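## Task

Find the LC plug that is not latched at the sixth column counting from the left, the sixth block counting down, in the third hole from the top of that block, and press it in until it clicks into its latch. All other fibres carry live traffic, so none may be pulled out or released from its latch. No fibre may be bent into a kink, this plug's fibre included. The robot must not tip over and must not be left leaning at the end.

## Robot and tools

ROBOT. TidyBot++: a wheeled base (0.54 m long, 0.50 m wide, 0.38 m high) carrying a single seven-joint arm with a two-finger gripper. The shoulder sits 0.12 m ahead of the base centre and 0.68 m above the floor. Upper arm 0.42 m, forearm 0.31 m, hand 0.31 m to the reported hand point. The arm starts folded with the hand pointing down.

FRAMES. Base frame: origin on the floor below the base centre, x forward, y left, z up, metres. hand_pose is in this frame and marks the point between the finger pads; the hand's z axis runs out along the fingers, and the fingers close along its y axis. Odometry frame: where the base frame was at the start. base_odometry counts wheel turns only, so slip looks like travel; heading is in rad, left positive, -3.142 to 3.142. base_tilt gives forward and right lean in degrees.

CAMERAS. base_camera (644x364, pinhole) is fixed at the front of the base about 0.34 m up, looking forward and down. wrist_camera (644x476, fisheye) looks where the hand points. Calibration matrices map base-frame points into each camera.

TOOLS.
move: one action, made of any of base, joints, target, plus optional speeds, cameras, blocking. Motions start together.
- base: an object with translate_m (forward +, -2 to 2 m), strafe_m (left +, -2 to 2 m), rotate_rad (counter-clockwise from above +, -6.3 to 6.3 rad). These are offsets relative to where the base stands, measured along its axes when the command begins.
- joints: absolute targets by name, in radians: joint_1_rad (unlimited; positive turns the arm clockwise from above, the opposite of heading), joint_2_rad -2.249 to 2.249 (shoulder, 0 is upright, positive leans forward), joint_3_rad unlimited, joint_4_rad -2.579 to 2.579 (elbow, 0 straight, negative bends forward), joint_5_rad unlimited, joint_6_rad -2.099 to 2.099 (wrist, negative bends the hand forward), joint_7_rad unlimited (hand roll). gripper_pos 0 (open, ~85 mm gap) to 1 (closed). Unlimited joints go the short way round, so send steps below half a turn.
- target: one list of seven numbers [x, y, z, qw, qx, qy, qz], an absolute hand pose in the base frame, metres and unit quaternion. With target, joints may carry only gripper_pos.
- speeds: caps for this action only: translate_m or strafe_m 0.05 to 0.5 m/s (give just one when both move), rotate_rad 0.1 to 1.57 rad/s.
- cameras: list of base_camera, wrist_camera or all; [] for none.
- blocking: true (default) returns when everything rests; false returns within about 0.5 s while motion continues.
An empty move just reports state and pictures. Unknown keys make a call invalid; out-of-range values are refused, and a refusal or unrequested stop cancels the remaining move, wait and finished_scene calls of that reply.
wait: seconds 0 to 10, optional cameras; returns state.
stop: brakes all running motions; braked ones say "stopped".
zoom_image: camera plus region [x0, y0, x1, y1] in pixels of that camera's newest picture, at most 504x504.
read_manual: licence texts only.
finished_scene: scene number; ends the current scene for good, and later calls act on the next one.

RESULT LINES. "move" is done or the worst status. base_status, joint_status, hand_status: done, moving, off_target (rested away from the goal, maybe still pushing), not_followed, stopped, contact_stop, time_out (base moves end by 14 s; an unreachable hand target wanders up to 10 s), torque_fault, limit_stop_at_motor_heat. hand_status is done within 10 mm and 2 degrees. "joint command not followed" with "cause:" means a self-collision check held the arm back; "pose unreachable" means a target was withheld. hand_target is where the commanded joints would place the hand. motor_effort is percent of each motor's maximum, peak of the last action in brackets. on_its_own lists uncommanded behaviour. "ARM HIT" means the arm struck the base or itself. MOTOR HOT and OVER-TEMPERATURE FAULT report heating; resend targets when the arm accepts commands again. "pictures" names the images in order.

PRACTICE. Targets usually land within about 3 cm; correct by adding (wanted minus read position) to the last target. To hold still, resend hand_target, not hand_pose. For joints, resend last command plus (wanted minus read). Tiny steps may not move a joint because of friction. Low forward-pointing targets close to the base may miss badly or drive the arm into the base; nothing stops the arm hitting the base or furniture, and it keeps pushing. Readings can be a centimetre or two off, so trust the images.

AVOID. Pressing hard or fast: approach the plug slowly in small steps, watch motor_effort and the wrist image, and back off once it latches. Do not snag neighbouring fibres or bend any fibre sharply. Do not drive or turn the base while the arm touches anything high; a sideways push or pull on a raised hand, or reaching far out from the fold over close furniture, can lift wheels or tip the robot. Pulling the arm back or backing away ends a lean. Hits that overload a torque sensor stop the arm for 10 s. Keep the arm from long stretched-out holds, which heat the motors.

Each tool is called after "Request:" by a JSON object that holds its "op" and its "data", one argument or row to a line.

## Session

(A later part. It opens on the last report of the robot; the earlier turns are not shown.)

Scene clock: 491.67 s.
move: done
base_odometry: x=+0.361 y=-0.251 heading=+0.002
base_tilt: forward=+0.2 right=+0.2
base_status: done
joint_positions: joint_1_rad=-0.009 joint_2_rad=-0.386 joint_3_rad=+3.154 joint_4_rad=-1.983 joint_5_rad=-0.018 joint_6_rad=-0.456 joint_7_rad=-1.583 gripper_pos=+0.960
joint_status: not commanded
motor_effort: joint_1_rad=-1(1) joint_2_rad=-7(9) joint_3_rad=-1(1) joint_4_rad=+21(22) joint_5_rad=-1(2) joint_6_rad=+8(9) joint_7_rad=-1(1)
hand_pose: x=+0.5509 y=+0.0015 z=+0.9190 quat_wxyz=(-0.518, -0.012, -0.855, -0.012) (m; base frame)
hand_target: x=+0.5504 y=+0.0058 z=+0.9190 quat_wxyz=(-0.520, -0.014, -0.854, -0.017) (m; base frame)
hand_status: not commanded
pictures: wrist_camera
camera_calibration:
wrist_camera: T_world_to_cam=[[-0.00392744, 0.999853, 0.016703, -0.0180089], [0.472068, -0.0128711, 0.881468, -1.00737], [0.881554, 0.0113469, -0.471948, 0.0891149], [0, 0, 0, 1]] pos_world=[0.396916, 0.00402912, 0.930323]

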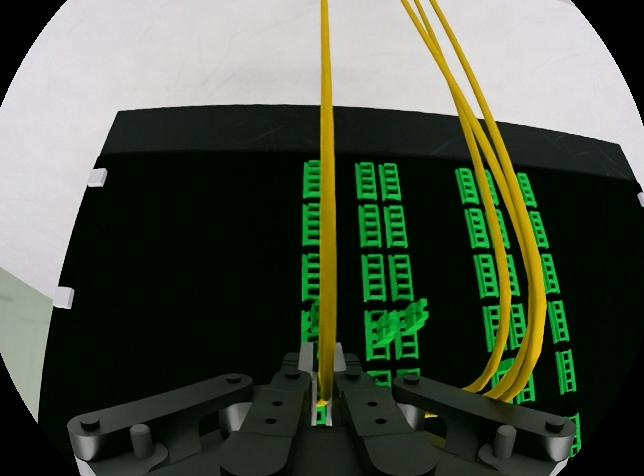

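Request:
{"op": "move", "data": {
  "joints": {"joint_4_rad": -1.9735},
  "cameras": []
}}

Request:
{"op": "move", "data": {
  "base": {"translate_m": 0.003},
  "speeds": {"translate_m": 0.05},
  "cameras": ["wrist_camera"]
}}

Request:
{"op": "zoom_image", "data": {
  "camera": "wrist_camera",
  "region": [300, 360, 350, 410]
}}

Scene clock: 505.93 s.
move: done
base_odometry: x=+0.361 y=-0.251 heading=+0.002
base_tilt: forward=+0.1 right=+0.2
base_status: not commanded
joint_positions: joint_1_rad=-0.009 joint_2_rad=-0.386 joint_3_rad=+3.154 joint_4_rad=-1.982 joint_5_rad=-0.018 joint_6_rad=-0.456 joint_7_rad=-1.583 gripper_pos=+0.960
joint_status: all done
motor_effort: joint_1_rad=-1(1) joint_2_rad=-8(9) joint_3_rad=-1(1) joint_4_rad=+22(24) joint_5_rad=-2(2) joint_6_rad=+9(10) joint_7_rad=+0(1)
hand_pose: x=+0.5511 y=+0.0015 z=+0.9199 quat_wxyz=(-0.518, -0.012, -0.855, -0.012) (m; base frame)
hand_target: x=+0.5529 y=+0.0058 z=+0.9290 quat_wxyz=(-0.528, -0.014, -0.849, -0.017) (m; base frame)
hand_status: not commanded
pictures: none
No camera images: "cameras" was empty.

Scene clock: 506.40 s.
move: done
base_odometry: x=+0.364 y=-0.251 heading=+0.003
base_tilt: forward=+0.2 right=+0.2
base_status: done
joint_positions: joint_1_rad=-0.009 joint_2_rad=-0.386 joint_3_rad=+3.154 joint_4_rad=-1.982 joint_5_rad=-0.018 joint_6_rad=-0.456 joint_7_rad=-1.583 gripper_pos=+0.960
joint_status: not commanded
motor_effort: joint_1_rad=-1(1) joint_2_rad=-6(8) joint_3_rad=-1(1) joint_4_rad=+23(23) joint_5_rad=-1(2) joint_6_rad=+10(11) joint_7_rad=-1(1)
hand_pose: x=+0.5511 y=+0.0015 z=+0.9199 quat_wxyz=(-0.518, -0.012, -0.855, -0.012) (m; base frame)
hand_target: x=+0.5529 y=+0.0058 z=+0.9290 quat_wxyz=(-0.528, -0.014, -0.849, -0.017) (m; base frame)
hand_status: not commanded
pictures: wrist_camera
camera_calibration:
wrist_camera: T_world_to_cam=[[-0.00394661, 0.999853, 0.0166944, -0.0179997], [0.470694, -0.0128721, 0.882203, -1.00816], [0.882288, 0.0113397, -0.470574, 0.0877112], [0, 0, 0, 1]] pos_world=[0.397079, 0.00402526, 0.930979]

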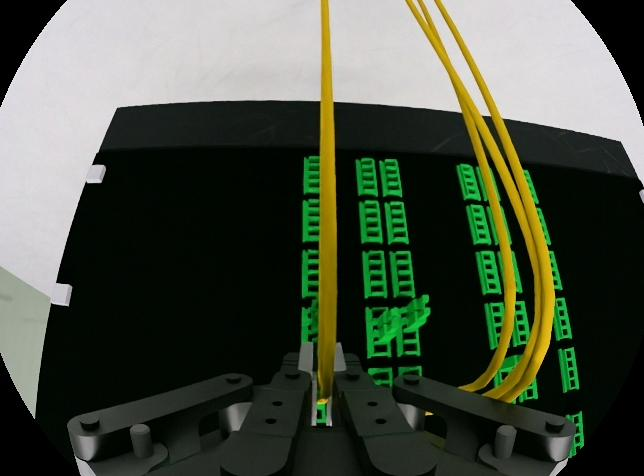

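Scaled by 10.080.

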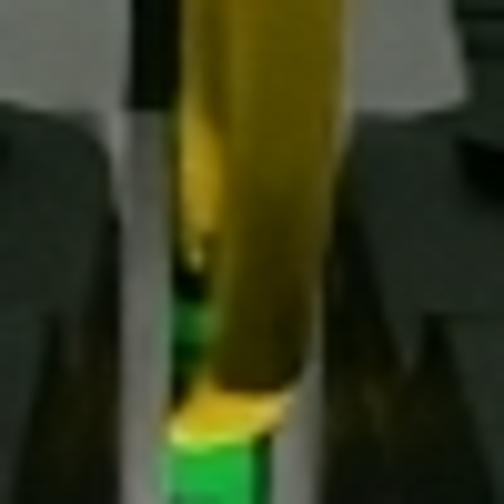

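Request:
{"op": "move", "data": {
  "base": {"translate_m": 0.003},
  "speeds": {"translate_m": 0.05},
  "cameras": ["wrist_camera"]
}}

Request:
{"op": "zoom_image", "data": {
  "camera": "wrist_camera",
  "region": [300, 360, 350, 410]
}}

Scene clock: 511.63 s.
move: done
base_odometry: x=+0.367 y=-0.251 heading=+0.003
base_tilt: forward=+0.1 right=+0.2
base_status: done
joint_positions: joint_1_rad=-0.009 joint_2_rad=-0.387 joint_3_rad=+3.155 joint_4_rad=-1.984 joint_5_rad=-0.018 joint_6_rad=-0.456 joint_7_rad=-1.583 gripper_pos=+0.960
joint_status: not commanded
motor_effort: joint_1_rad=-1(2) joint_2_rad=-5(6) joint_3_rad=+0(2) joint_4_rad=+24(25) joint_5_rad=-2(2) joint_6_rad=+11(13) joint_7_rad=-1(1)
hand_pose: x=+0.5503 y=+0.0012 z=+0.9187 quat_wxyz=(-0.518, -0.013, -0.855, -0.012) (m; base frame)
hand_target: x=+0.5529 y=+0.0058 z=+0.9290 quat_wxyz=(-0.528, -0.014, -0.849, -0.017) (m; base frame)
hand_status: not commanded
pictures: wrist_camera
camera_calibration:
wrist_camera: T_world_to_cam=[[-0.00339735, 0.99985, 0.0169558, -0.0182461], [0.472283, -0.0133414, 0.881346, -1.00687], [0.881441, 0.0110022, -0.472167, 0.0898033], [0, 0, 0, 1]] pos_world=[0.39631, 0.00382225, 0.930114]

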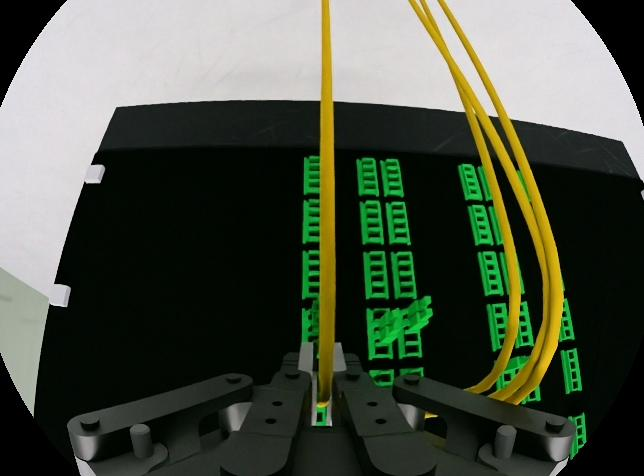

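Scaled by 10.080.

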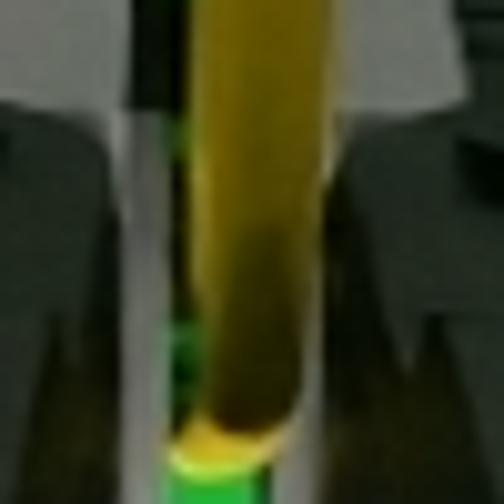

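Request:
{"op": "move", "data": {
  "base": {"translate_m": -0.045},
  "speeds": {"translate_m": 0.15},
  "cameras": []
}}

Request:
{"op": "move", "data": {
  "joints": {"joint_4_rad": -1.885},
  "cameras": ["wrist_camera"]
}}

Request:
{"op": "zoom_image", "data": {
  "camera": "wrist_camera",
  "region": [295, 260, 355, 320]
}}

Request:
{"op": "move", "data": {
  "base": {"translate_m": -0.025, "strafe_m": -0.084},
  "speeds": {"translate_m": 0.3},
  "cameras": []
}}

Request:
{"op": "move", "data": {
  "joints": {"joint_4_rad": -1.86, "joint_6_rad": -0.69},
  "cameras": ["wrist_camera"]
}}

Request:
{"op": "zoom_image", "data": {
  "camera": "wrist_camera",
  "region": [410, 340, 470, 400]
}}

Scene clock: 548.97 s.
move: done
base_odometry: x=+0.322 y=-0.251 heading=+0.002
base_tilt: forward=+0.1 right=+0.1
base_status: done
joint_positions: joint_1_rad=-0.009 joint_2_rad=-0.387 joint_3_rad=+3.155 joint_4_rad=-1.980 joint_5_rad=-0.018 joint_6_rad=-0.456 joint_7_rad=-1.583 gripper_pos=+0.960
joint_status: not commanded
motor_effort: joint_1_rad=+0(1) joint_2_rad=-8(11) joint_3_rad=+0(1) joint_4_rad=+21(23) joint_5_rad=-1(2) joint_6_rad=+8(11) joint_7_rad=+0(1)
hand_pose: x=+0.5510 y=+0.0012 z=+0.9217 quat_wxyz=(-0.520, -0.013, -0.854, -0.012) (m; base frame)
hand_target: x=+0.5529 y=+0.0058 z=+0.9290 quat_wxyz=(-0.528, -0.014, -0.849, -0.017) (m; base frame)
hand_status: not commanded
pictures: none
No camera images: "cameras" was empty.

Scene clock: 549.83 s.
move: done
base_odometry: x=+0.322 y=-0.251 heading=+0.002
base_tilt: forward=+0.1 right=+0.2
base_status: not commanded
joint_positions: joint_1_rad=-0.009 joint_2_rad=-0.387 joint_3_rad=+3.155 joint_4_rad=-1.891 joint_5_rad=-0.018 joint_6_rad=-0.456 joint_7_rad=-1.583 gripper_pos=+0.960
joint_status: all done
motor_effort: joint_1_rad=+0(1) joint_2_rad=-7(8) joint_3_rad=+1(1) joint_4_rad=+21(23) joint_5_rad=-1(1) joint_6_rad=+8(9) joint_7_rad=+0(1)
hand_pose: x=+0.5619 y=+0.0009 z=+0.9748 quat_wxyz=(-0.557, -0.012, -0.830, -0.012) (m; base frame)
hand_target: x=+0.5632 y=+0.0057 z=+0.9820 quat_wxyz=(-0.565, -0.014, -0.825, -0.018) (m; base frame)
hand_status: not commanded
pictures: wrist_camera
camera_calibration:
wrist_camera: T_world_to_cam=[[-0.00458959, 0.999858, 0.0162355, -0.0175209], [0.387456, -0.0131894, 0.921794, -1.0535], [0.921877, 0.0105212, -0.38734, 0.000572689], [0, 0, 0, 1]] pos_world=[0.407577, 0.00361732, 0.971617]

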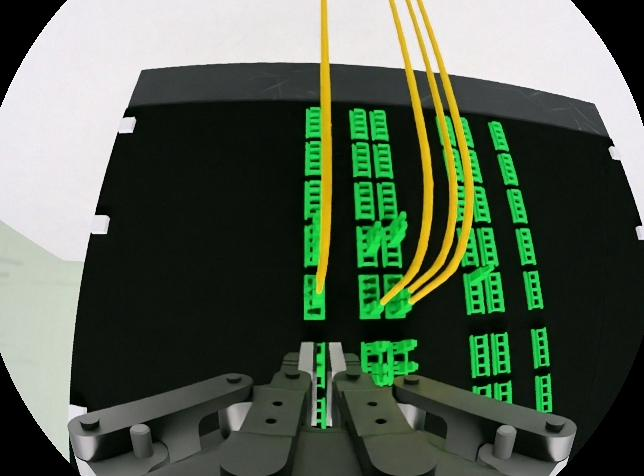

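Scaled by 8.400.

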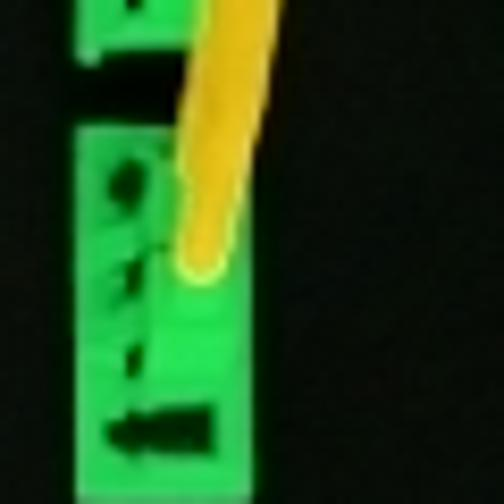

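Scene clock: 551.00 s.
move: done
base_odometry: x=+0.297 y=-0.335 heading=+0.002
base_tilt: forward=+0.1 right=+0.1
base_status: done
joint_positions: joint_1_rad=-0.010 joint_2_rad=-0.387 joint_3_rad=+3.156 joint_4_rad=-1.891 joint_5_rad=-0.018 joint_6_rad=-0.456 joint_7_rad=-1.583 gripper_pos=+0.960
joint_status: not commanded
motor_effort: joint_1_rad=+0(1) joint_2_rad=-8(9) joint_3_rad=+0(2) joint_4_rad=+21(22) joint_5_rad=-1(2) joint_6_rad=+8(9) joint_7_rad=-1(1)
hand_pose: x=+0.5619 y=+0.0006 z=+0.9748 quat_wxyz=(-0.557, -0.012, -0.830, -0.012) (m; base frame)
hand_target: x=+0.5632 y=+0.0057 z=+0.9820 quat_wxyz=(-0.565, -0.014, -0.825, -0.018) (m; base frame)
hand_status: not commanded
pictures: none
No camera images: "cameras" was empty.

Scene clock: 551.90 s.
move: done
base_odometry: x=+0.297 y=-0.335 heading=+0.002
base_tilt: forward=+0.1 right=+0.3
base_status: not commanded
joint_positions: joint_1_rad=-0.010 joint_2_rad=-0.387 joint_3_rad=+3.156 joint_4_rad=-1.866 joint_5_rad=-0.018 joint_6_rad=-0.664 joint_7_rad=-1.583 gripper_pos=+0.960
joint_status: all done
motor_effort: joint_1_rad=+1(1) joint_2_rad=-7(8) joint_3_rad=+0(1) joint_4_rad=+21(23) joint_5_rad=-1(1) joint_6_rad=+7(10) joint_7_rad=+0(1)
hand_pose: x=+0.5350 y=+0.0019 z=+0.9321 quat_wxyz=(-0.479, -0.012, -0.878, -0.013) (m; base frame)
hand_target: x=+0.5309 y=+0.0063 z=+0.9293 quat_wxyz=(-0.471, -0.014, -0.882, -0.016) (m; base frame)
hand_status: not commanded
pictures: wrist_camera
camera_calibration:
wrist_camera: T_world_to_cam=[[-0.00567318, 0.999825, 0.0178357, -0.0188673], [0.548817, -0.0117967, 0.83586, -1.00999], [0.835924, 0.0145305, -0.548654, 0.205188], [0, 0, 0, 1]] pos_world=[0.38267, 0.00396801, 0.957122]

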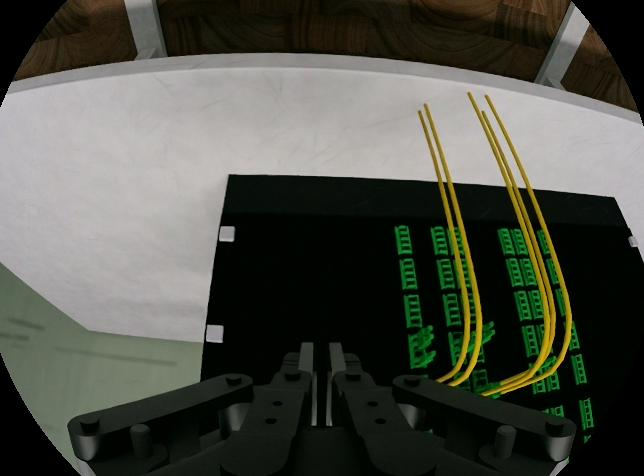

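Scaled by 8.400.

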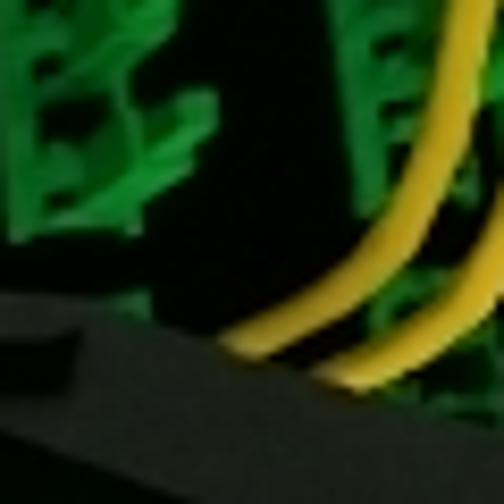

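Request:
{"op": "move", "data": {
  "joints": {"joint_6_rad": -0.42},
  "cameras": ["wrist_camera"]
}}

Request:
{"op": "zoom_image", "data": {
  "camera": "wrist_camera",
  "region": [400, 270, 460, 330]
}}

Scene clock: 555.27 s.
move: done
base_odometry: x=+0.297 y=-0.335 heading=+0.002
base_tilt: forward=+0.2 right=+0.3
base_status: not commanded
joint_positions: joint_1_rad=-0.010 joint_2_rad=-0.387 joint_3_rad=+3.156 joint_4_rad=-1.857 joint_5_rad=-0.018 joint_6_rad=-0.437 joint_7_rad=-1.583 gripper_pos=+0.960
joint_status: all done
motor_effort: joint_1_rad=+0(1) joint_2_rad=-8(8) joint_3_rad=+0(1) joint_4_rad=+21(23) joint_5_rad=-1(1) joint_6_rad=+8(9) joint_7_rad=-1(1)
hand_pose: x=+0.5669 y=+0.0004 z=+1.0008 quat_wxyz=(-0.579, -0.012, -0.815, -0.012) (m; base frame)
hand_target: x=+0.5678 y=+0.0056 z=+1.0045 quat_wxyz=(-0.585, -0.014, -0.811, -0.018) (m; base frame)
hand_status: not commanded
pictures: wrist_camera
camera_calibration:
wrist_camera: T_world_to_cam=[[-0.0043647, 0.99986, 0.01618, -0.0174345], [0.338038, -0.0137524, 0.941032, -1.07064], [0.941122, 0.00957678, -0.33793, -0.0542805], [0, 0, 0, 1]] pos_world=[0.412926, 0.00322795, 0.989448]

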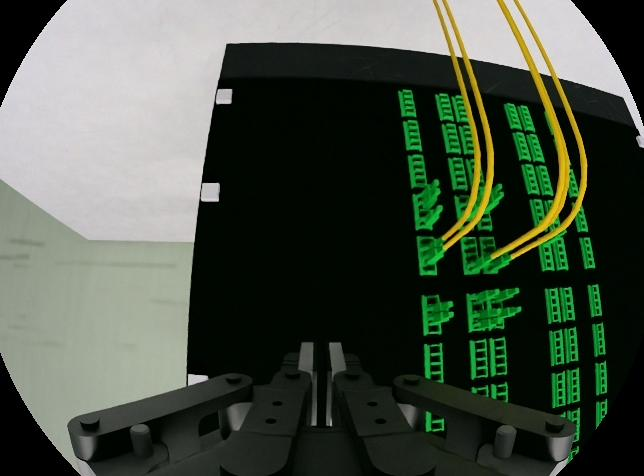

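Scaled by 8.400.

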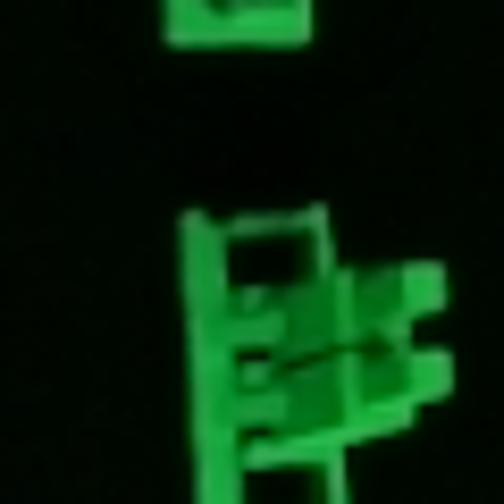

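Request:
{"op": "zoom_image", "data": {
  "camera": "wrist_camera",
  "region": [400, 220, 460, 280]
}}

Scaled by 8.400.

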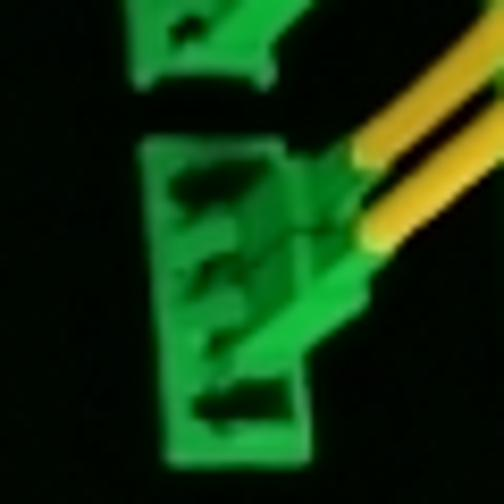

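Request:
{"op": "zoom_image", "data": {
  "camera": "wrist_camera",
  "region": [415, 232, 447, 264]
}}

Request:
{"op": "zoom_image", "data": {
  "camera": "wrist_camera",
  "region": [415, 170, 447, 202]
}}

Request:
{"op": "zoom_image", "data": {
  "camera": "wrist_camera",
  "region": [460, 232, 520, 292]
}}

Scaled by 15.750.

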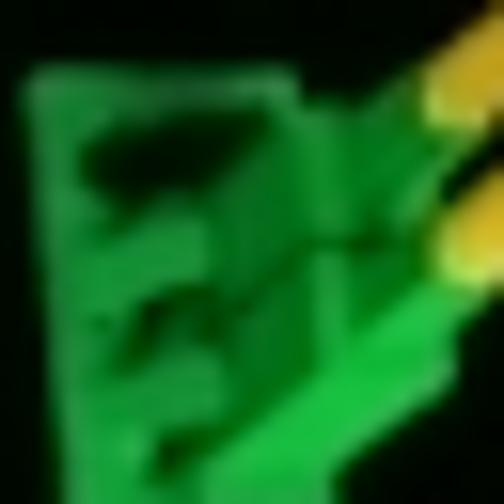

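Scaled by 15.750.

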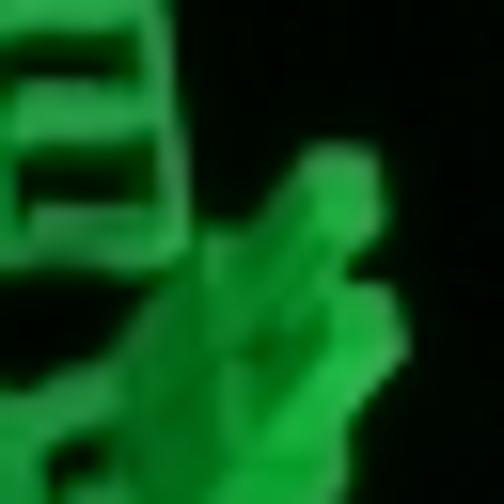

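Scaled by 8.400.

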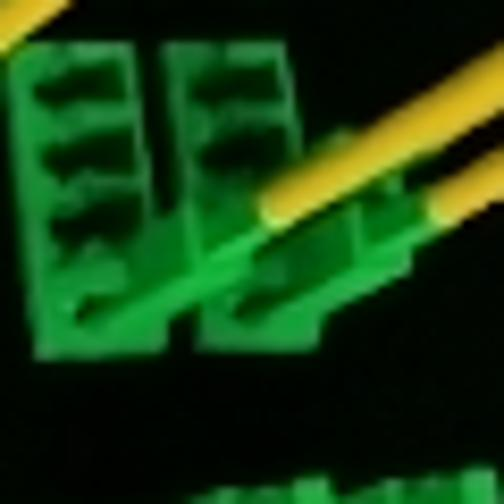

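Request:
{"op": "move", "data": {
  "base": {"translate_m": 0.018, "strafe_m": 0.083},
  "speeds": {"translate_m": 0.2},
  "joints": {"gripper_pos": 0.94, "joint_6_rad": -0.505},
  "cameras": []
}}

Request:
{"op": "move", "data": {
  "joints": {"joint_4_rad": -1.93},
  "cameras": ["wrist_camera"]
}}

Request:
{"op": "zoom_image", "data": {
  "camera": "wrist_camera",
  "region": [280, 310, 360, 390]
}}

Scene clock: 602.13 s.
move: done
base_odometry: x=+0.315 y=-0.252 heading=+0.002
base_tilt: forward=+0.2 right=+0.2
base_status: done
joint_positions: joint_1_rad=-0.010 joint_2_rad=-0.387 joint_3_rad=+3.152 joint_4_rad=-1.858 joint_5_rad=-0.018 joint_6_rad=-0.494 joint_7_rad=-1.583 gripper_pos=+0.940
joint_status: all done
motor_effort: joint_1_rad=+1(1) joint_2_rad=-7(10) joint_3_rad=+1(2) joint_4_rad=+21(23) joint_5_rad=-1(2) joint_6_rad=+8(9) joint_7_rad=-1(1)
hand_pose: x=+0.5604 y=+0.0029 z=+0.9838 quat_wxyz=(-0.555, -0.010, -0.832, -0.013) (m; base frame)
hand_target: x=+0.5584 y=+0.0059 z=+0.9798 quat_wxyz=(-0.550, -0.014, -0.835, -0.018) (m; base frame)
hand_status: not commanded
pictures: none
No camera images: "cameras" was empty.

Scene clock: 602.97 s.
move: done
base_odometry: x=+0.315 y=-0.252 heading=+0.002
base_tilt: forward=+0.2 right=+0.2
base_status: not commanded
joint_positions: joint_1_rad=-0.010 joint_2_rad=-0.387 joint_3_rad=+3.152 joint_4_rad=-1.923 joint_5_rad=-0.018 joint_6_rad=-0.494 joint_7_rad=-1.583 gripper_pos=+0.940
joint_status: all done
motor_effort: joint_1_rad=-1(1) joint_2_rad=-8(8) joint_3_rad=+0(1) joint_4_rad=+21(22) joint_5_rad=-1(1) joint_6_rad=+7(8) joint_7_rad=+0(1)
hand_pose: x=+0.5534 y=+0.0031 z=+0.9447 quat_wxyz=(-0.528, -0.010, -0.849, -0.013) (m; base frame)
hand_target: x=+0.5505 y=+0.0059 z=+0.9381 quat_wxyz=(-0.521, -0.014, -0.854, -0.017) (m; base frame)
hand_status: not commanded
pictures: wrist_camera
camera_calibration:
wrist_camera: T_world_to_cam=[[-0.00791079, 0.999847, 0.0155853, -0.0167864], [0.451056, -0.0103422, 0.892436, -1.02999], [0.892461, 0.0140897, -0.450905, 0.0730799], [0, 0, 0, 1]] pos_world=[0.39923, 0.00510175, 0.952415]

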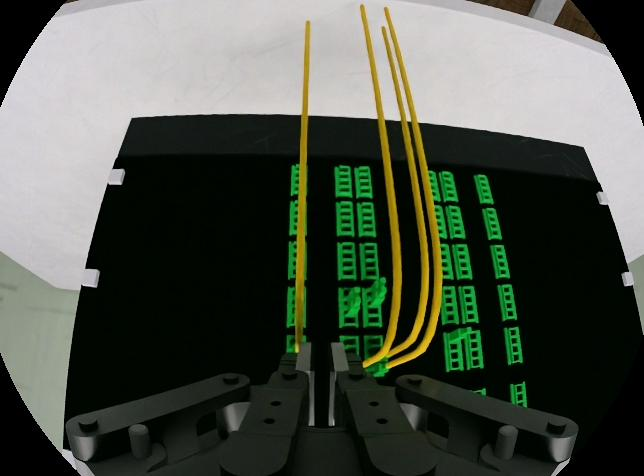

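Scaled by 6.300.

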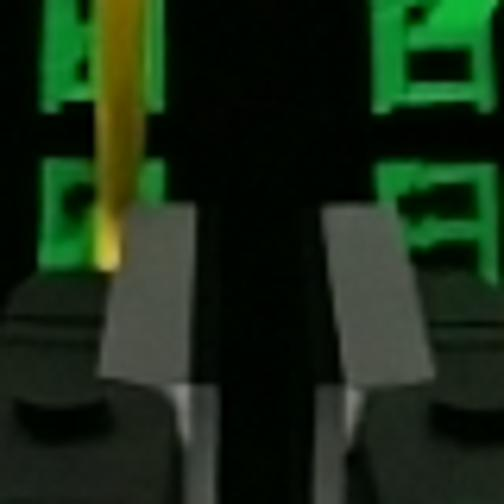

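Request:
{"op": "move", "data": {
  "joints": {"joint_4_rad": -1.865},
  "cameras": []
}}

Request:
{"op": "move", "data": {
  "base": {"strafe_m": -0.0125},
  "speeds": {"strafe_m": 0.05},
  "cameras": []
}}

Request:
{"op": "move", "data": {
  "joints": {"joint_4_rad": -1.935},
  "cameras": ["wrist_camera"]
}}

Request:
{"op": "zoom_image", "data": {
  "camera": "wrist_camera",
  "region": [290, 340, 350, 400]
}}

Scene clock: 607.93 s.
move: done
base_odometry: x=+0.315 y=-0.252 heading=+0.002
base_tilt: forward=+0.2 right=+0.2
base_status: not commanded
joint_positions: joint_1_rad=-0.010 joint_2_rad=-0.387 joint_3_rad=+3.152 joint_4_rad=-1.871 joint_5_rad=-0.018 joint_6_rad=-0.494 joint_7_rad=-1.583 gripper_pos=+0.940
joint_status: all done
motor_effort: joint_1_rad=+1(1) joint_2_rad=-7(8) joint_3_rad=+0(1) joint_4_rad=+21(23) joint_5_rad=-1(1) joint_6_rad=+8(9) joint_7_rad=+0(1)
hand_pose: x=+0.5592 y=+0.0030 z=+0.9759 quat_wxyz=(-0.550, -0.010, -0.835, -0.013) (m; base frame)
hand_target: x=+0.5579 y=+0.0059 z=+0.9768 quat_wxyz=(-0.548, -0.014, -0.836, -0.018) (m; base frame)
hand_status: not commanded
pictures: none
No camera images: "cameras" was empty.

Scene clock: 608.63 s.
move: done
base_odometry: x=+0.315 y=-0.265 heading=+0.002
base_tilt: forward=+0.1 right=+0.2
base_status: done
joint_positions: joint_1_rad=-0.010 joint_2_rad=-0.387 joint_3_rad=+3.152 joint_4_rad=-1.871 joint_5_rad=-0.018 joint_6_rad=-0.494 joint_7_rad=-1.583 gripper_pos=+0.940
joint_status: not commanded
motor_effort: joint_1_rad=+1(2) joint_2_rad=-8(9) joint_3_rad=+0(3) joint_4_rad=+21(21) joint_5_rad=-1(2) joint_6_rad=+9(9) joint_7_rad=-1(1)
hand_pose: x=+0.5592 y=+0.0027 z=+0.9759 quat_wxyz=(-0.550, -0.010, -0.835, -0.013) (m; base frame)
hand_target: x=+0.5579 y=+0.0059 z=+0.9768 quat_wxyz=(-0.548, -0.014, -0.836, -0.018) (m; base frame)
hand_status: not commanded
pictures: none
No camera images: "cameras" was empty.

Scene clock: 609.43 s.
move: done
base_odometry: x=+0.315 y=-0.265 heading=+0.002
base_tilt: forward=+0.1 right=+0.2
base_status: not commanded
joint_positions: joint_1_rad=-0.010 joint_2_rad=-0.387 joint_3_rad=+3.152 joint_4_rad=-1.928 joint_5_rad=-0.018 joint_6_rad=-0.494 joint_7_rad=-1.583 gripper_pos=+0.940
joint_status: all done
motor_effort: joint_1_rad=+0(1) joint_2_rad=-7(8) joint_3_rad=+1(1) joint_4_rad=+21(23) joint_5_rad=-1(1) joint_6_rad=+7(8) joint_7_rad=+0(1)
hand_pose: x=+0.5528 y=+0.0028 z=+0.9417 quat_wxyz=(-0.526, -0.011, -0.851, -0.013) (m; base frame)
hand_target: x=+0.5498 y=+0.0060 z=+0.9352 quat_wxyz=(-0.518, -0.014, -0.855, -0.017) (m; base frame)
hand_status: not commanded
pictures: wrist_camera
camera_calibration:
wrist_camera: T_world_to_cam=[[-0.00739176, 0.999847, 0.0158358, -0.0170247], [0.455689, -0.0107283, 0.890074, -1.02728], [0.890108, 0.0137954, -0.455541, 0.0779476], [0, 0, 0, 1]] pos_world=[0.398614, 0.00492582, 0.950136]

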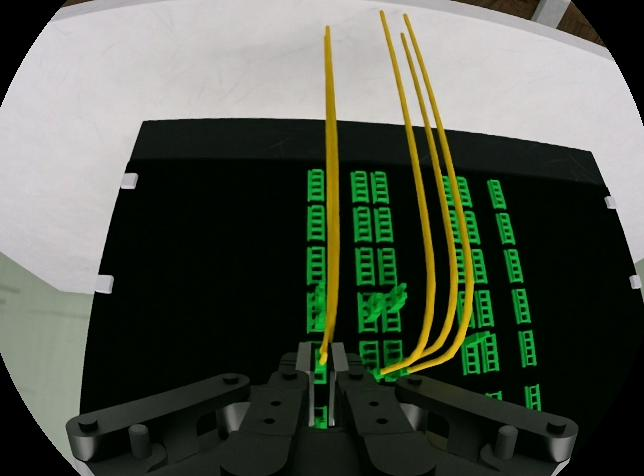

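Scaled by 8.400.

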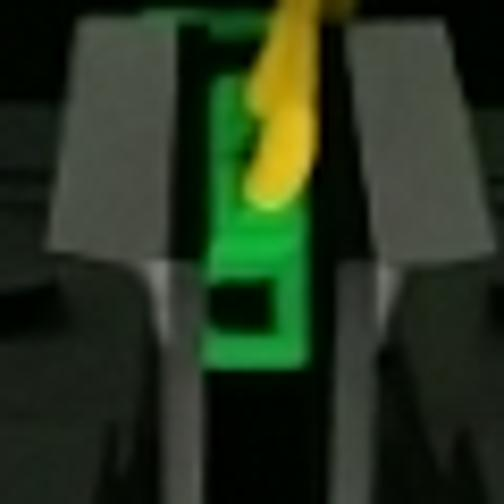

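Request:
{"op": "move", "data": {
  "base": {"strafe_m":0.0007},
  "joints": {"joint_4_rad":-1.975}
}}

Request:
{"op": "zoom_image", "data": {
  "camera": "wrist_camera",
  "region": [290, 340, 350, 400]
}}

Scene clock: 627.67 s.
move: done
base_odometry: x=+0.315 y=-0.264 heading=+0.002
base_tilt: forward=+0.1 right=+0.2
base_status: done
joint_positions: joint_1_rad=-0.010 joint_2_rad=-0.387 joint_3_rad=+3.152 joint_4_rad=-1.964 joint_5_rad=-0.018 joint_6_rad=-0.494 joint_7_rad=-1.583 gripper_pos=+0.940
joint_status: all done
motor_effort: joint_1_rad=+1(1) joint_2_rad=-7(8) joint_3_rad=+0(2) joint_4_rad=+21(22) joint_5_rad=-1(2) joint_6_rad=+6(9) joint_7_rad=-1(1)
hand_pose: x=+0.5478 y=+0.0029 z=+0.9207 quat_wxyz=(-0.510, -0.011, -0.860, -0.012) (m; base frame)
hand_target: x=+0.5439 y=+0.0060 z=+0.9117 quat_wxyz=(-0.501, -0.014, -0.865, -0.017) (m; base frame)
hand_status: not commanded
pictures: base_camera, wrist_camera
camera_calibration:
wrist_camera: T_world_to_cam=[[-0.00697135, 0.999846, 0.0160967, -0.0172876], [0.48697, -0.010665, 0.873354, -1.00812], [0.873391, 0.0139271, -0.48682, 0.110796], [0, 0, 0, 1]] pos_world=[0.394036, 0.00499031, 0.934662]

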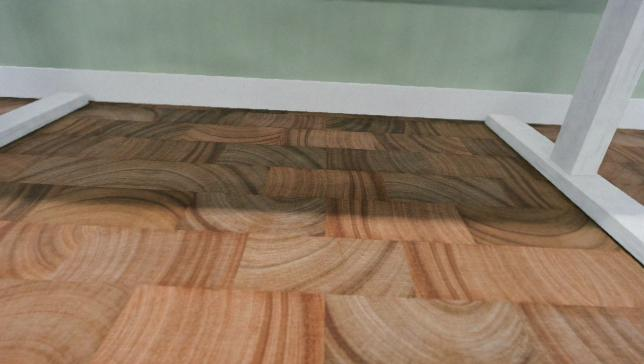

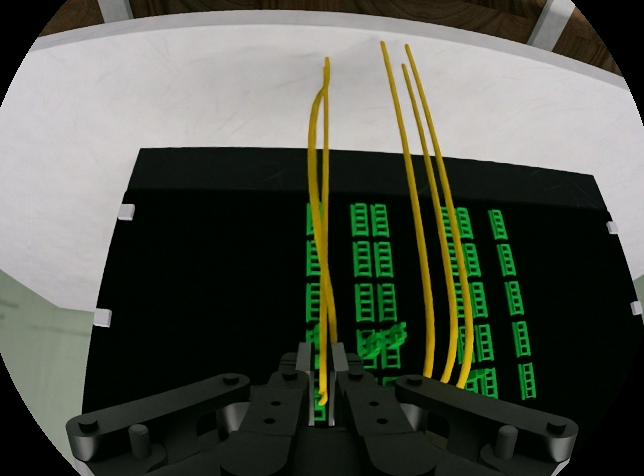

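Scaled by 8.400.

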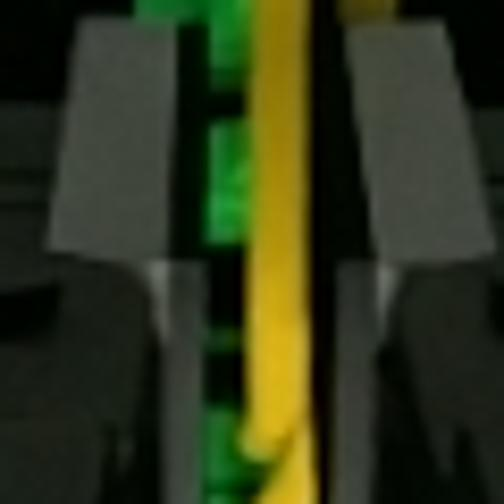

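Request:
{"op": "move", "data": {
  "joints": {"gripper_pos":0.96},
  "base": {"translate_m":0.03},
  "speeds": {"translate_m":0.08},
  "cameras": ["wrist_camera"]
}}

Request:
{"op": "zoom_image", "data": {
  "camera": "wrist_camera",
  "region": [290, 340, 350, 400]
}}

Scene clock: 632.47 s.
move: done
base_odometry: x=+0.345 y=-0.264 heading=+0.002
base_tilt: forward=+0.1 right=+0.1
base_status: done
joint_positions: joint_1_rad=-0.010 joint_2_rad=-0.388 joint_3_rad=+3.152 joint_4_rad=-1.964 joint_5_rad=-0.018 joint_6_rad=-0.494 joint_7_rad=-1.583 gripper_pos=+0.960
joint_status: all done
motor_effort: joint_1_rad=+0(1) joint_2_rad=-8(10) joint_3_rad=+0(1) joint_4_rad=+21(22) joint_5_rad=-1(1) joint_6_rad=+7(9) joint_7_rad=-1(1)
hand_pose: x=+0.5477 y=+0.0030 z=+0.9207 quat_wxyz=(-0.510, -0.011, -0.860, -0.012) (m; base frame)
hand_target: x=+0.5439 y=+0.0060 z=+0.9117 quat_wxyz=(-0.501, -0.014, -0.865, -0.017) (m; base frame)
hand_status: not commanded
pictures: wrist_camera
camera_calibration:
wrist_camera: T_world_to_cam=[[-0.00703037, 0.999846, 0.0160984, -0.0172819], [0.486996, -0.0106373, 0.873339, -1.00806], [0.873376, 0.0139798, -0.486846, 0.110861], [0, 0, 0, 1]] pos_world=[0.393974, 0.00500643, 0.934626]

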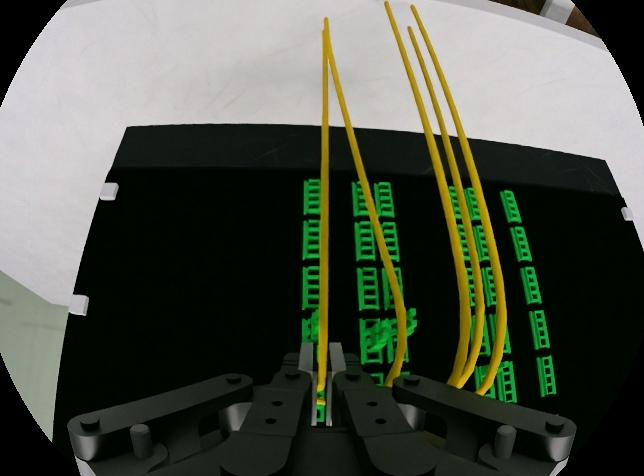

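Scaled by 8.400.

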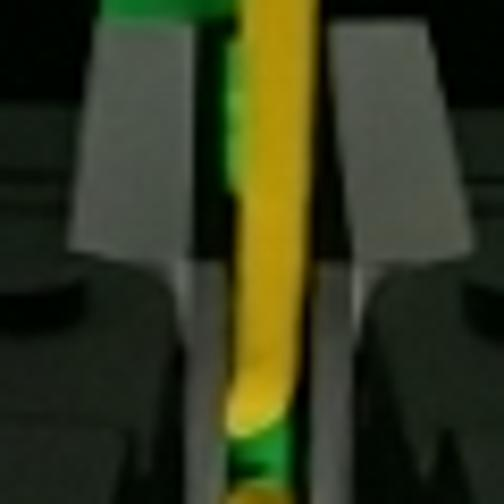

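Request:
{"op": "zoom_image", "data": {
  "camera": "wrist_camera",
  "region": [260, 280, 440, 460]
}}

Request:
{"op": "move", "data": {
  "base": {"translate_m":-0.03},
  "speeds": {"translate_m":0.05},
  "cameras": ["wrist_camera"]
}}

Request:
{"op": "zoom_image", "data": {
  "camera": "wrist_camera",
  "region": [260, 280, 440, 460]
}}

Scaled by 2.800.

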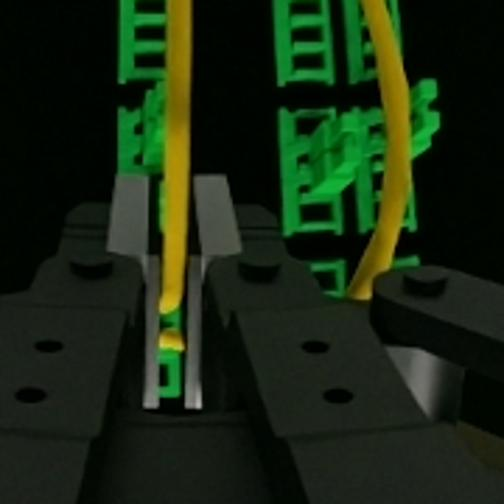

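Scene clock: 641.03 s.
move: done
base_odometry: x=+0.315 y=-0.264 heading=+0.002
base_tilt: forward=+0.1 right=+0.1
base_status: done
joint_positions: joint_1_rad=-0.010 joint_2_rad=-0.388 joint_3_rad=+3.152 joint_4_rad=-1.964 joint_5_rad=-0.018 joint_6_rad=-0.494 joint_7_rad=-1.583 gripper_pos=+0.960
joint_status: not commanded
motor_effort: joint_1_rad=+1(1) joint_2_rad=-7(11) joint_3_rad=+0(1) joint_4_rad=+21(22) joint_5_rad=-1(1) joint_6_rad=+7(8) joint_7_rad=-1(1)
hand_pose: x=+0.5476 y=+0.0030 z=+0.9207 quat_wxyz=(-0.510, -0.011, -0.860, -0.012) (m; base frame)
hand_target: x=+0.5439 y=+0.0060 z=+0.9117 quat_wxyz=(-0.501, -0.014, -0.865, -0.017) (m; base frame)
hand_status: not commanded
pictures: wrist_camera
camera_calibration:
wrist_camera: T_world_to_cam=[[-0.00703453, 0.999846, 0.0161011, -0.0172834], [0.486816, -0.0106405, 0.87344, -1.00804], [0.873476, 0.0139825, -0.486666, 0.110781], [0, 0, 0, 1]] pos_world=[0.393842, 0.00500576, 0.93465]

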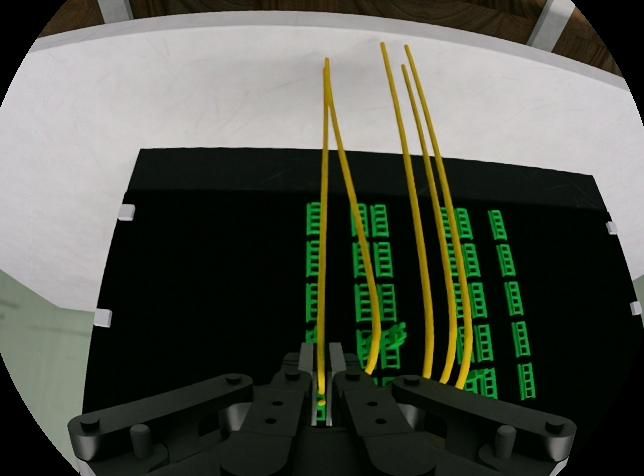

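Scaled by 2.800.

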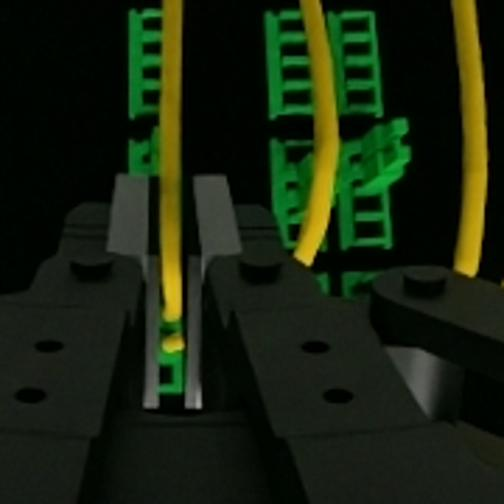

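Request:
{"op": "move", "data": {
  "base": {"translate_m":-0.03},
  "speeds": {"translate_m":0.05},
  "cameras": ["wrist_camera"]
}}

Request:
{"op": "zoom_image", "data": {
  "camera": "wrist_camera",
  "region": [260, 280, 440, 460]
}}

Request:
{"op": "move", "data": {
  "base": {"translate_m":-0.025},
  "speeds": {"translate_m":0.05},
  "cameras": ["wrist_camera"]
}}

Request:
{"op": "zoom_image", "data": {
  "camera": "wrist_camera",
  "region": [260, 280, 440, 460]
}}

Scene clock: 655.33 s.
move: done
base_odometry: x=+0.285 y=-0.264 heading=+0.002
base_tilt: forward=+0.1 right=+0.2
base_status: done
joint_positions: joint_1_rad=-0.010 joint_2_rad=-0.388 joint_3_rad=+3.152 joint_4_rad=-1.964 joint_5_rad=-0.018 joint_6_rad=-0.494 joint_7_rad=-1.583 gripper_pos=+0.960
joint_status: not commanded
motor_effort: joint_1_rad=+1(1) joint_2_rad=-8(11) joint_3_rad=+0(1) joint_4_rad=+21(21) joint_5_rad=-1(1) joint_6_rad=+8(8) joint_7_rad=+0(1)
hand_pose: x=+0.5476 y=+0.0030 z=+0.9207 quat_wxyz=(-0.510, -0.011, -0.860, -0.012) (m; base frame)
hand_target: x=+0.5439 y=+0.0060 z=+0.9117 quat_wxyz=(-0.501, -0.014, -0.865, -0.017) (m; base frame)
hand_status: not commanded
pictures: wrist_camera
camera_calibration:
wrist_camera: T_world_to_cam=[[-0.00703193, 0.999846, 0.0161012, -0.0172838], [0.48697, -0.0106393, 0.873354, -1.00798], [0.87339, 0.0139822, -0.48682, 0.110912], [0, 0, 0, 1]] pos_world=[0.393864, 0.00500616, 0.934592]

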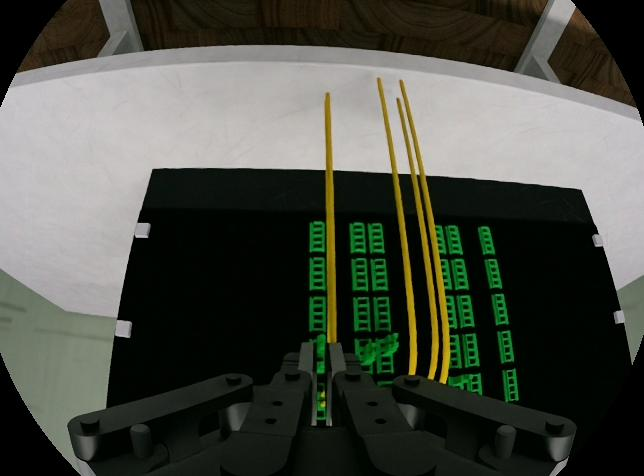

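Scaled by 2.800.

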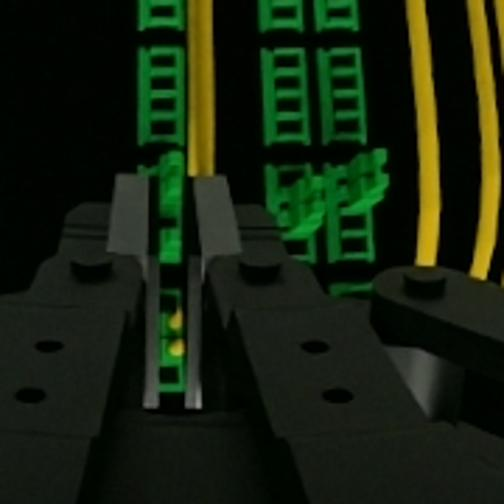

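Scene clock: 656.30 s.
move: done
base_odometry: x=+0.259 y=-0.264 heading=+0.002
base_tilt: forward=+0.1 right=+0.2
base_status: done
joint_positions: joint_1_rad=-0.010 joint_2_rad=-0.388 joint_3_rad=+3.152 joint_4_rad=-1.964 joint_5_rad=-0.018 joint_6_rad=-0.494 joint_7_rad=-1.583 gripper_pos=+0.960
joint_status: not commanded
motor_effort: joint_1_rad=+1(1) joint_2_rad=-8(10) joint_3_rad=+0(1) joint_4_rad=+21(22) joint_5_rad=-1(1) joint_6_rad=+8(8) joint_7_rad=-1(1)
hand_pose: x=+0.5476 y=+0.0030 z=+0.9206 quat_wxyz=(-0.510, -0.011, -0.860, -0.012) (m; base frame)
hand_target: x=+0.5439 y=+0.0060 z=+0.9117 quat_wxyz=(-0.501, -0.014, -0.865, -0.017) (m; base frame)
hand_status: not commanded
pictures: wrist_camera
camera_calibration:
wrist_camera: T_world_to_cam=[[-0.00703063, 0.999846, 0.0161012, -0.017284], [0.487047, -0.0106388, 0.873311, -1.00795], [0.873347, 0.013982, -0.486897, 0.110977], [0, 0, 0, 1]] pos_world=[0.393875, 0.00500636, 0.934563]

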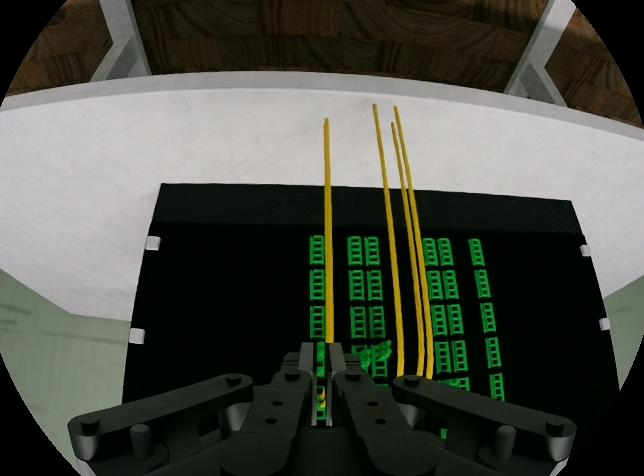

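Scaled by 2.800.

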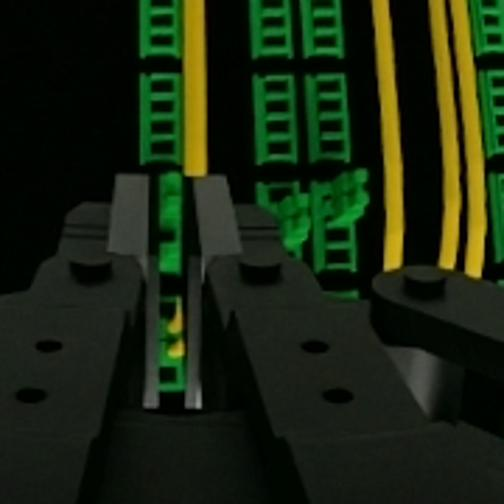

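Request:
{"op": "move", "data": {
  "joints": {"gripper_pos":0.82},
  "base": {"strafe_m":0.002},
  "cameras": []
}}

Request:
{"op": "move", "data": {
  "base": {"translate_m":0.025},
  "speeds": {"translate_m":0.05},
  "cameras": ["wrist_camera"]
}}

Request:
{"op": "zoom_image", "data": {
  "camera": "wrist_camera",
  "region": [260, 280, 440, 460]
}}

Scene clock: 665.13 s.
move: done
base_odometry: x=+0.259 y=-0.262 heading=+0.002
base_tilt: forward=+0.1 right=+0.3
base_status: done
joint_positions: joint_1_rad=-0.010 joint_2_rad=-0.388 joint_3_rad=+3.152 joint_4_rad=-1.964 joint_5_rad=-0.018 joint_6_rad=-0.494 joint_7_rad=-1.583 gripper_pos=+0.820
joint_status: all done
motor_effort: joint_1_rad=+0(2) joint_2_rad=-7(8) joint_3_rad=+0(4) joint_4_rad=+21(21) joint_5_rad=-1(2) joint_6_rad=+7(8) joint_7_rad=+0(1)
hand_pose: x=+0.5476 y=+0.0034 z=+0.9206 quat_wxyz=(-0.510, -0.010, -0.860, -0.013) (m; base frame)
hand_target: x=+0.5439 y=+0.0060 z=+0.9117 quat_wxyz=(-0.501, -0.014, -0.865, -0.017) (m; base frame)
hand_status: not commanded
pictures: none
No camera images: "cameras" was empty.

Scene clock: 666.00 s.
move: done
base_odometry: x=+0.284 y=-0.262 heading=+0.002
base_tilt: forward=+0.1 right=+0.2
base_status: done
joint_positions: joint_1_rad=-0.010 joint_2_rad=-0.387 joint_3_rad=+3.152 joint_4_rad=-1.964 joint_5_rad=-0.018 joint_6_rad=-0.494 joint_7_rad=-1.583 gripper_pos=+0.820
joint_status: not commanded
motor_effort: joint_1_rad=+0(1) joint_2_rad=-6(11) joint_3_rad=+0(1) joint_4_rad=+21(21) joint_5_rad=-1(1) joint_6_rad=+8(8) joint_7_rad=-1(1)
hand_pose: x=+0.5477 y=+0.0034 z=+0.9204 quat_wxyz=(-0.510, -0.010, -0.860, -0.013) (m; base frame)
hand_target: x=+0.5439 y=+0.0060 z=+0.9117 quat_wxyz=(-0.501, -0.014, -0.865, -0.017) (m; base frame)
hand_status: not commanded
pictures: wrist_camera
camera_calibration:
wrist_camera: T_world_to_cam=[[-0.00797929, 0.999842, 0.0158785, -0.0170192], [0.48744, -0.00997564, 0.873099, -1.00782], [0.87312, 0.0147065, -0.487284, 0.111287], [0, 0, 0, 1]] pos_world=[0.393951, 0.00532622, 0.93443]

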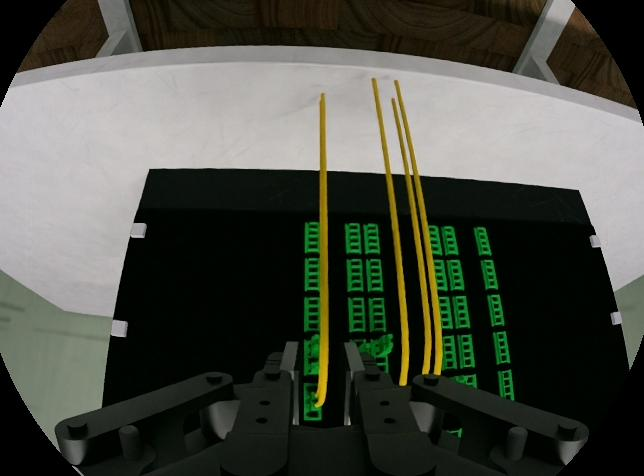

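Scaled by 2.800.

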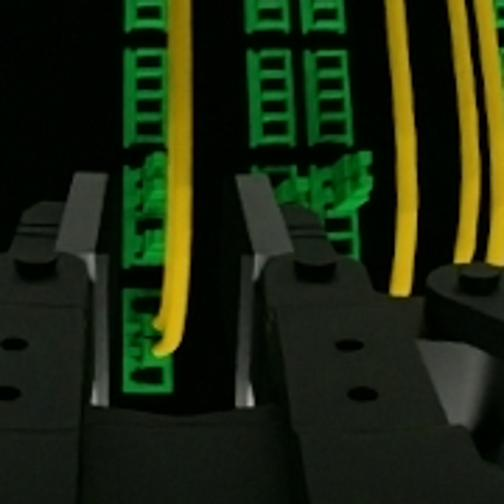

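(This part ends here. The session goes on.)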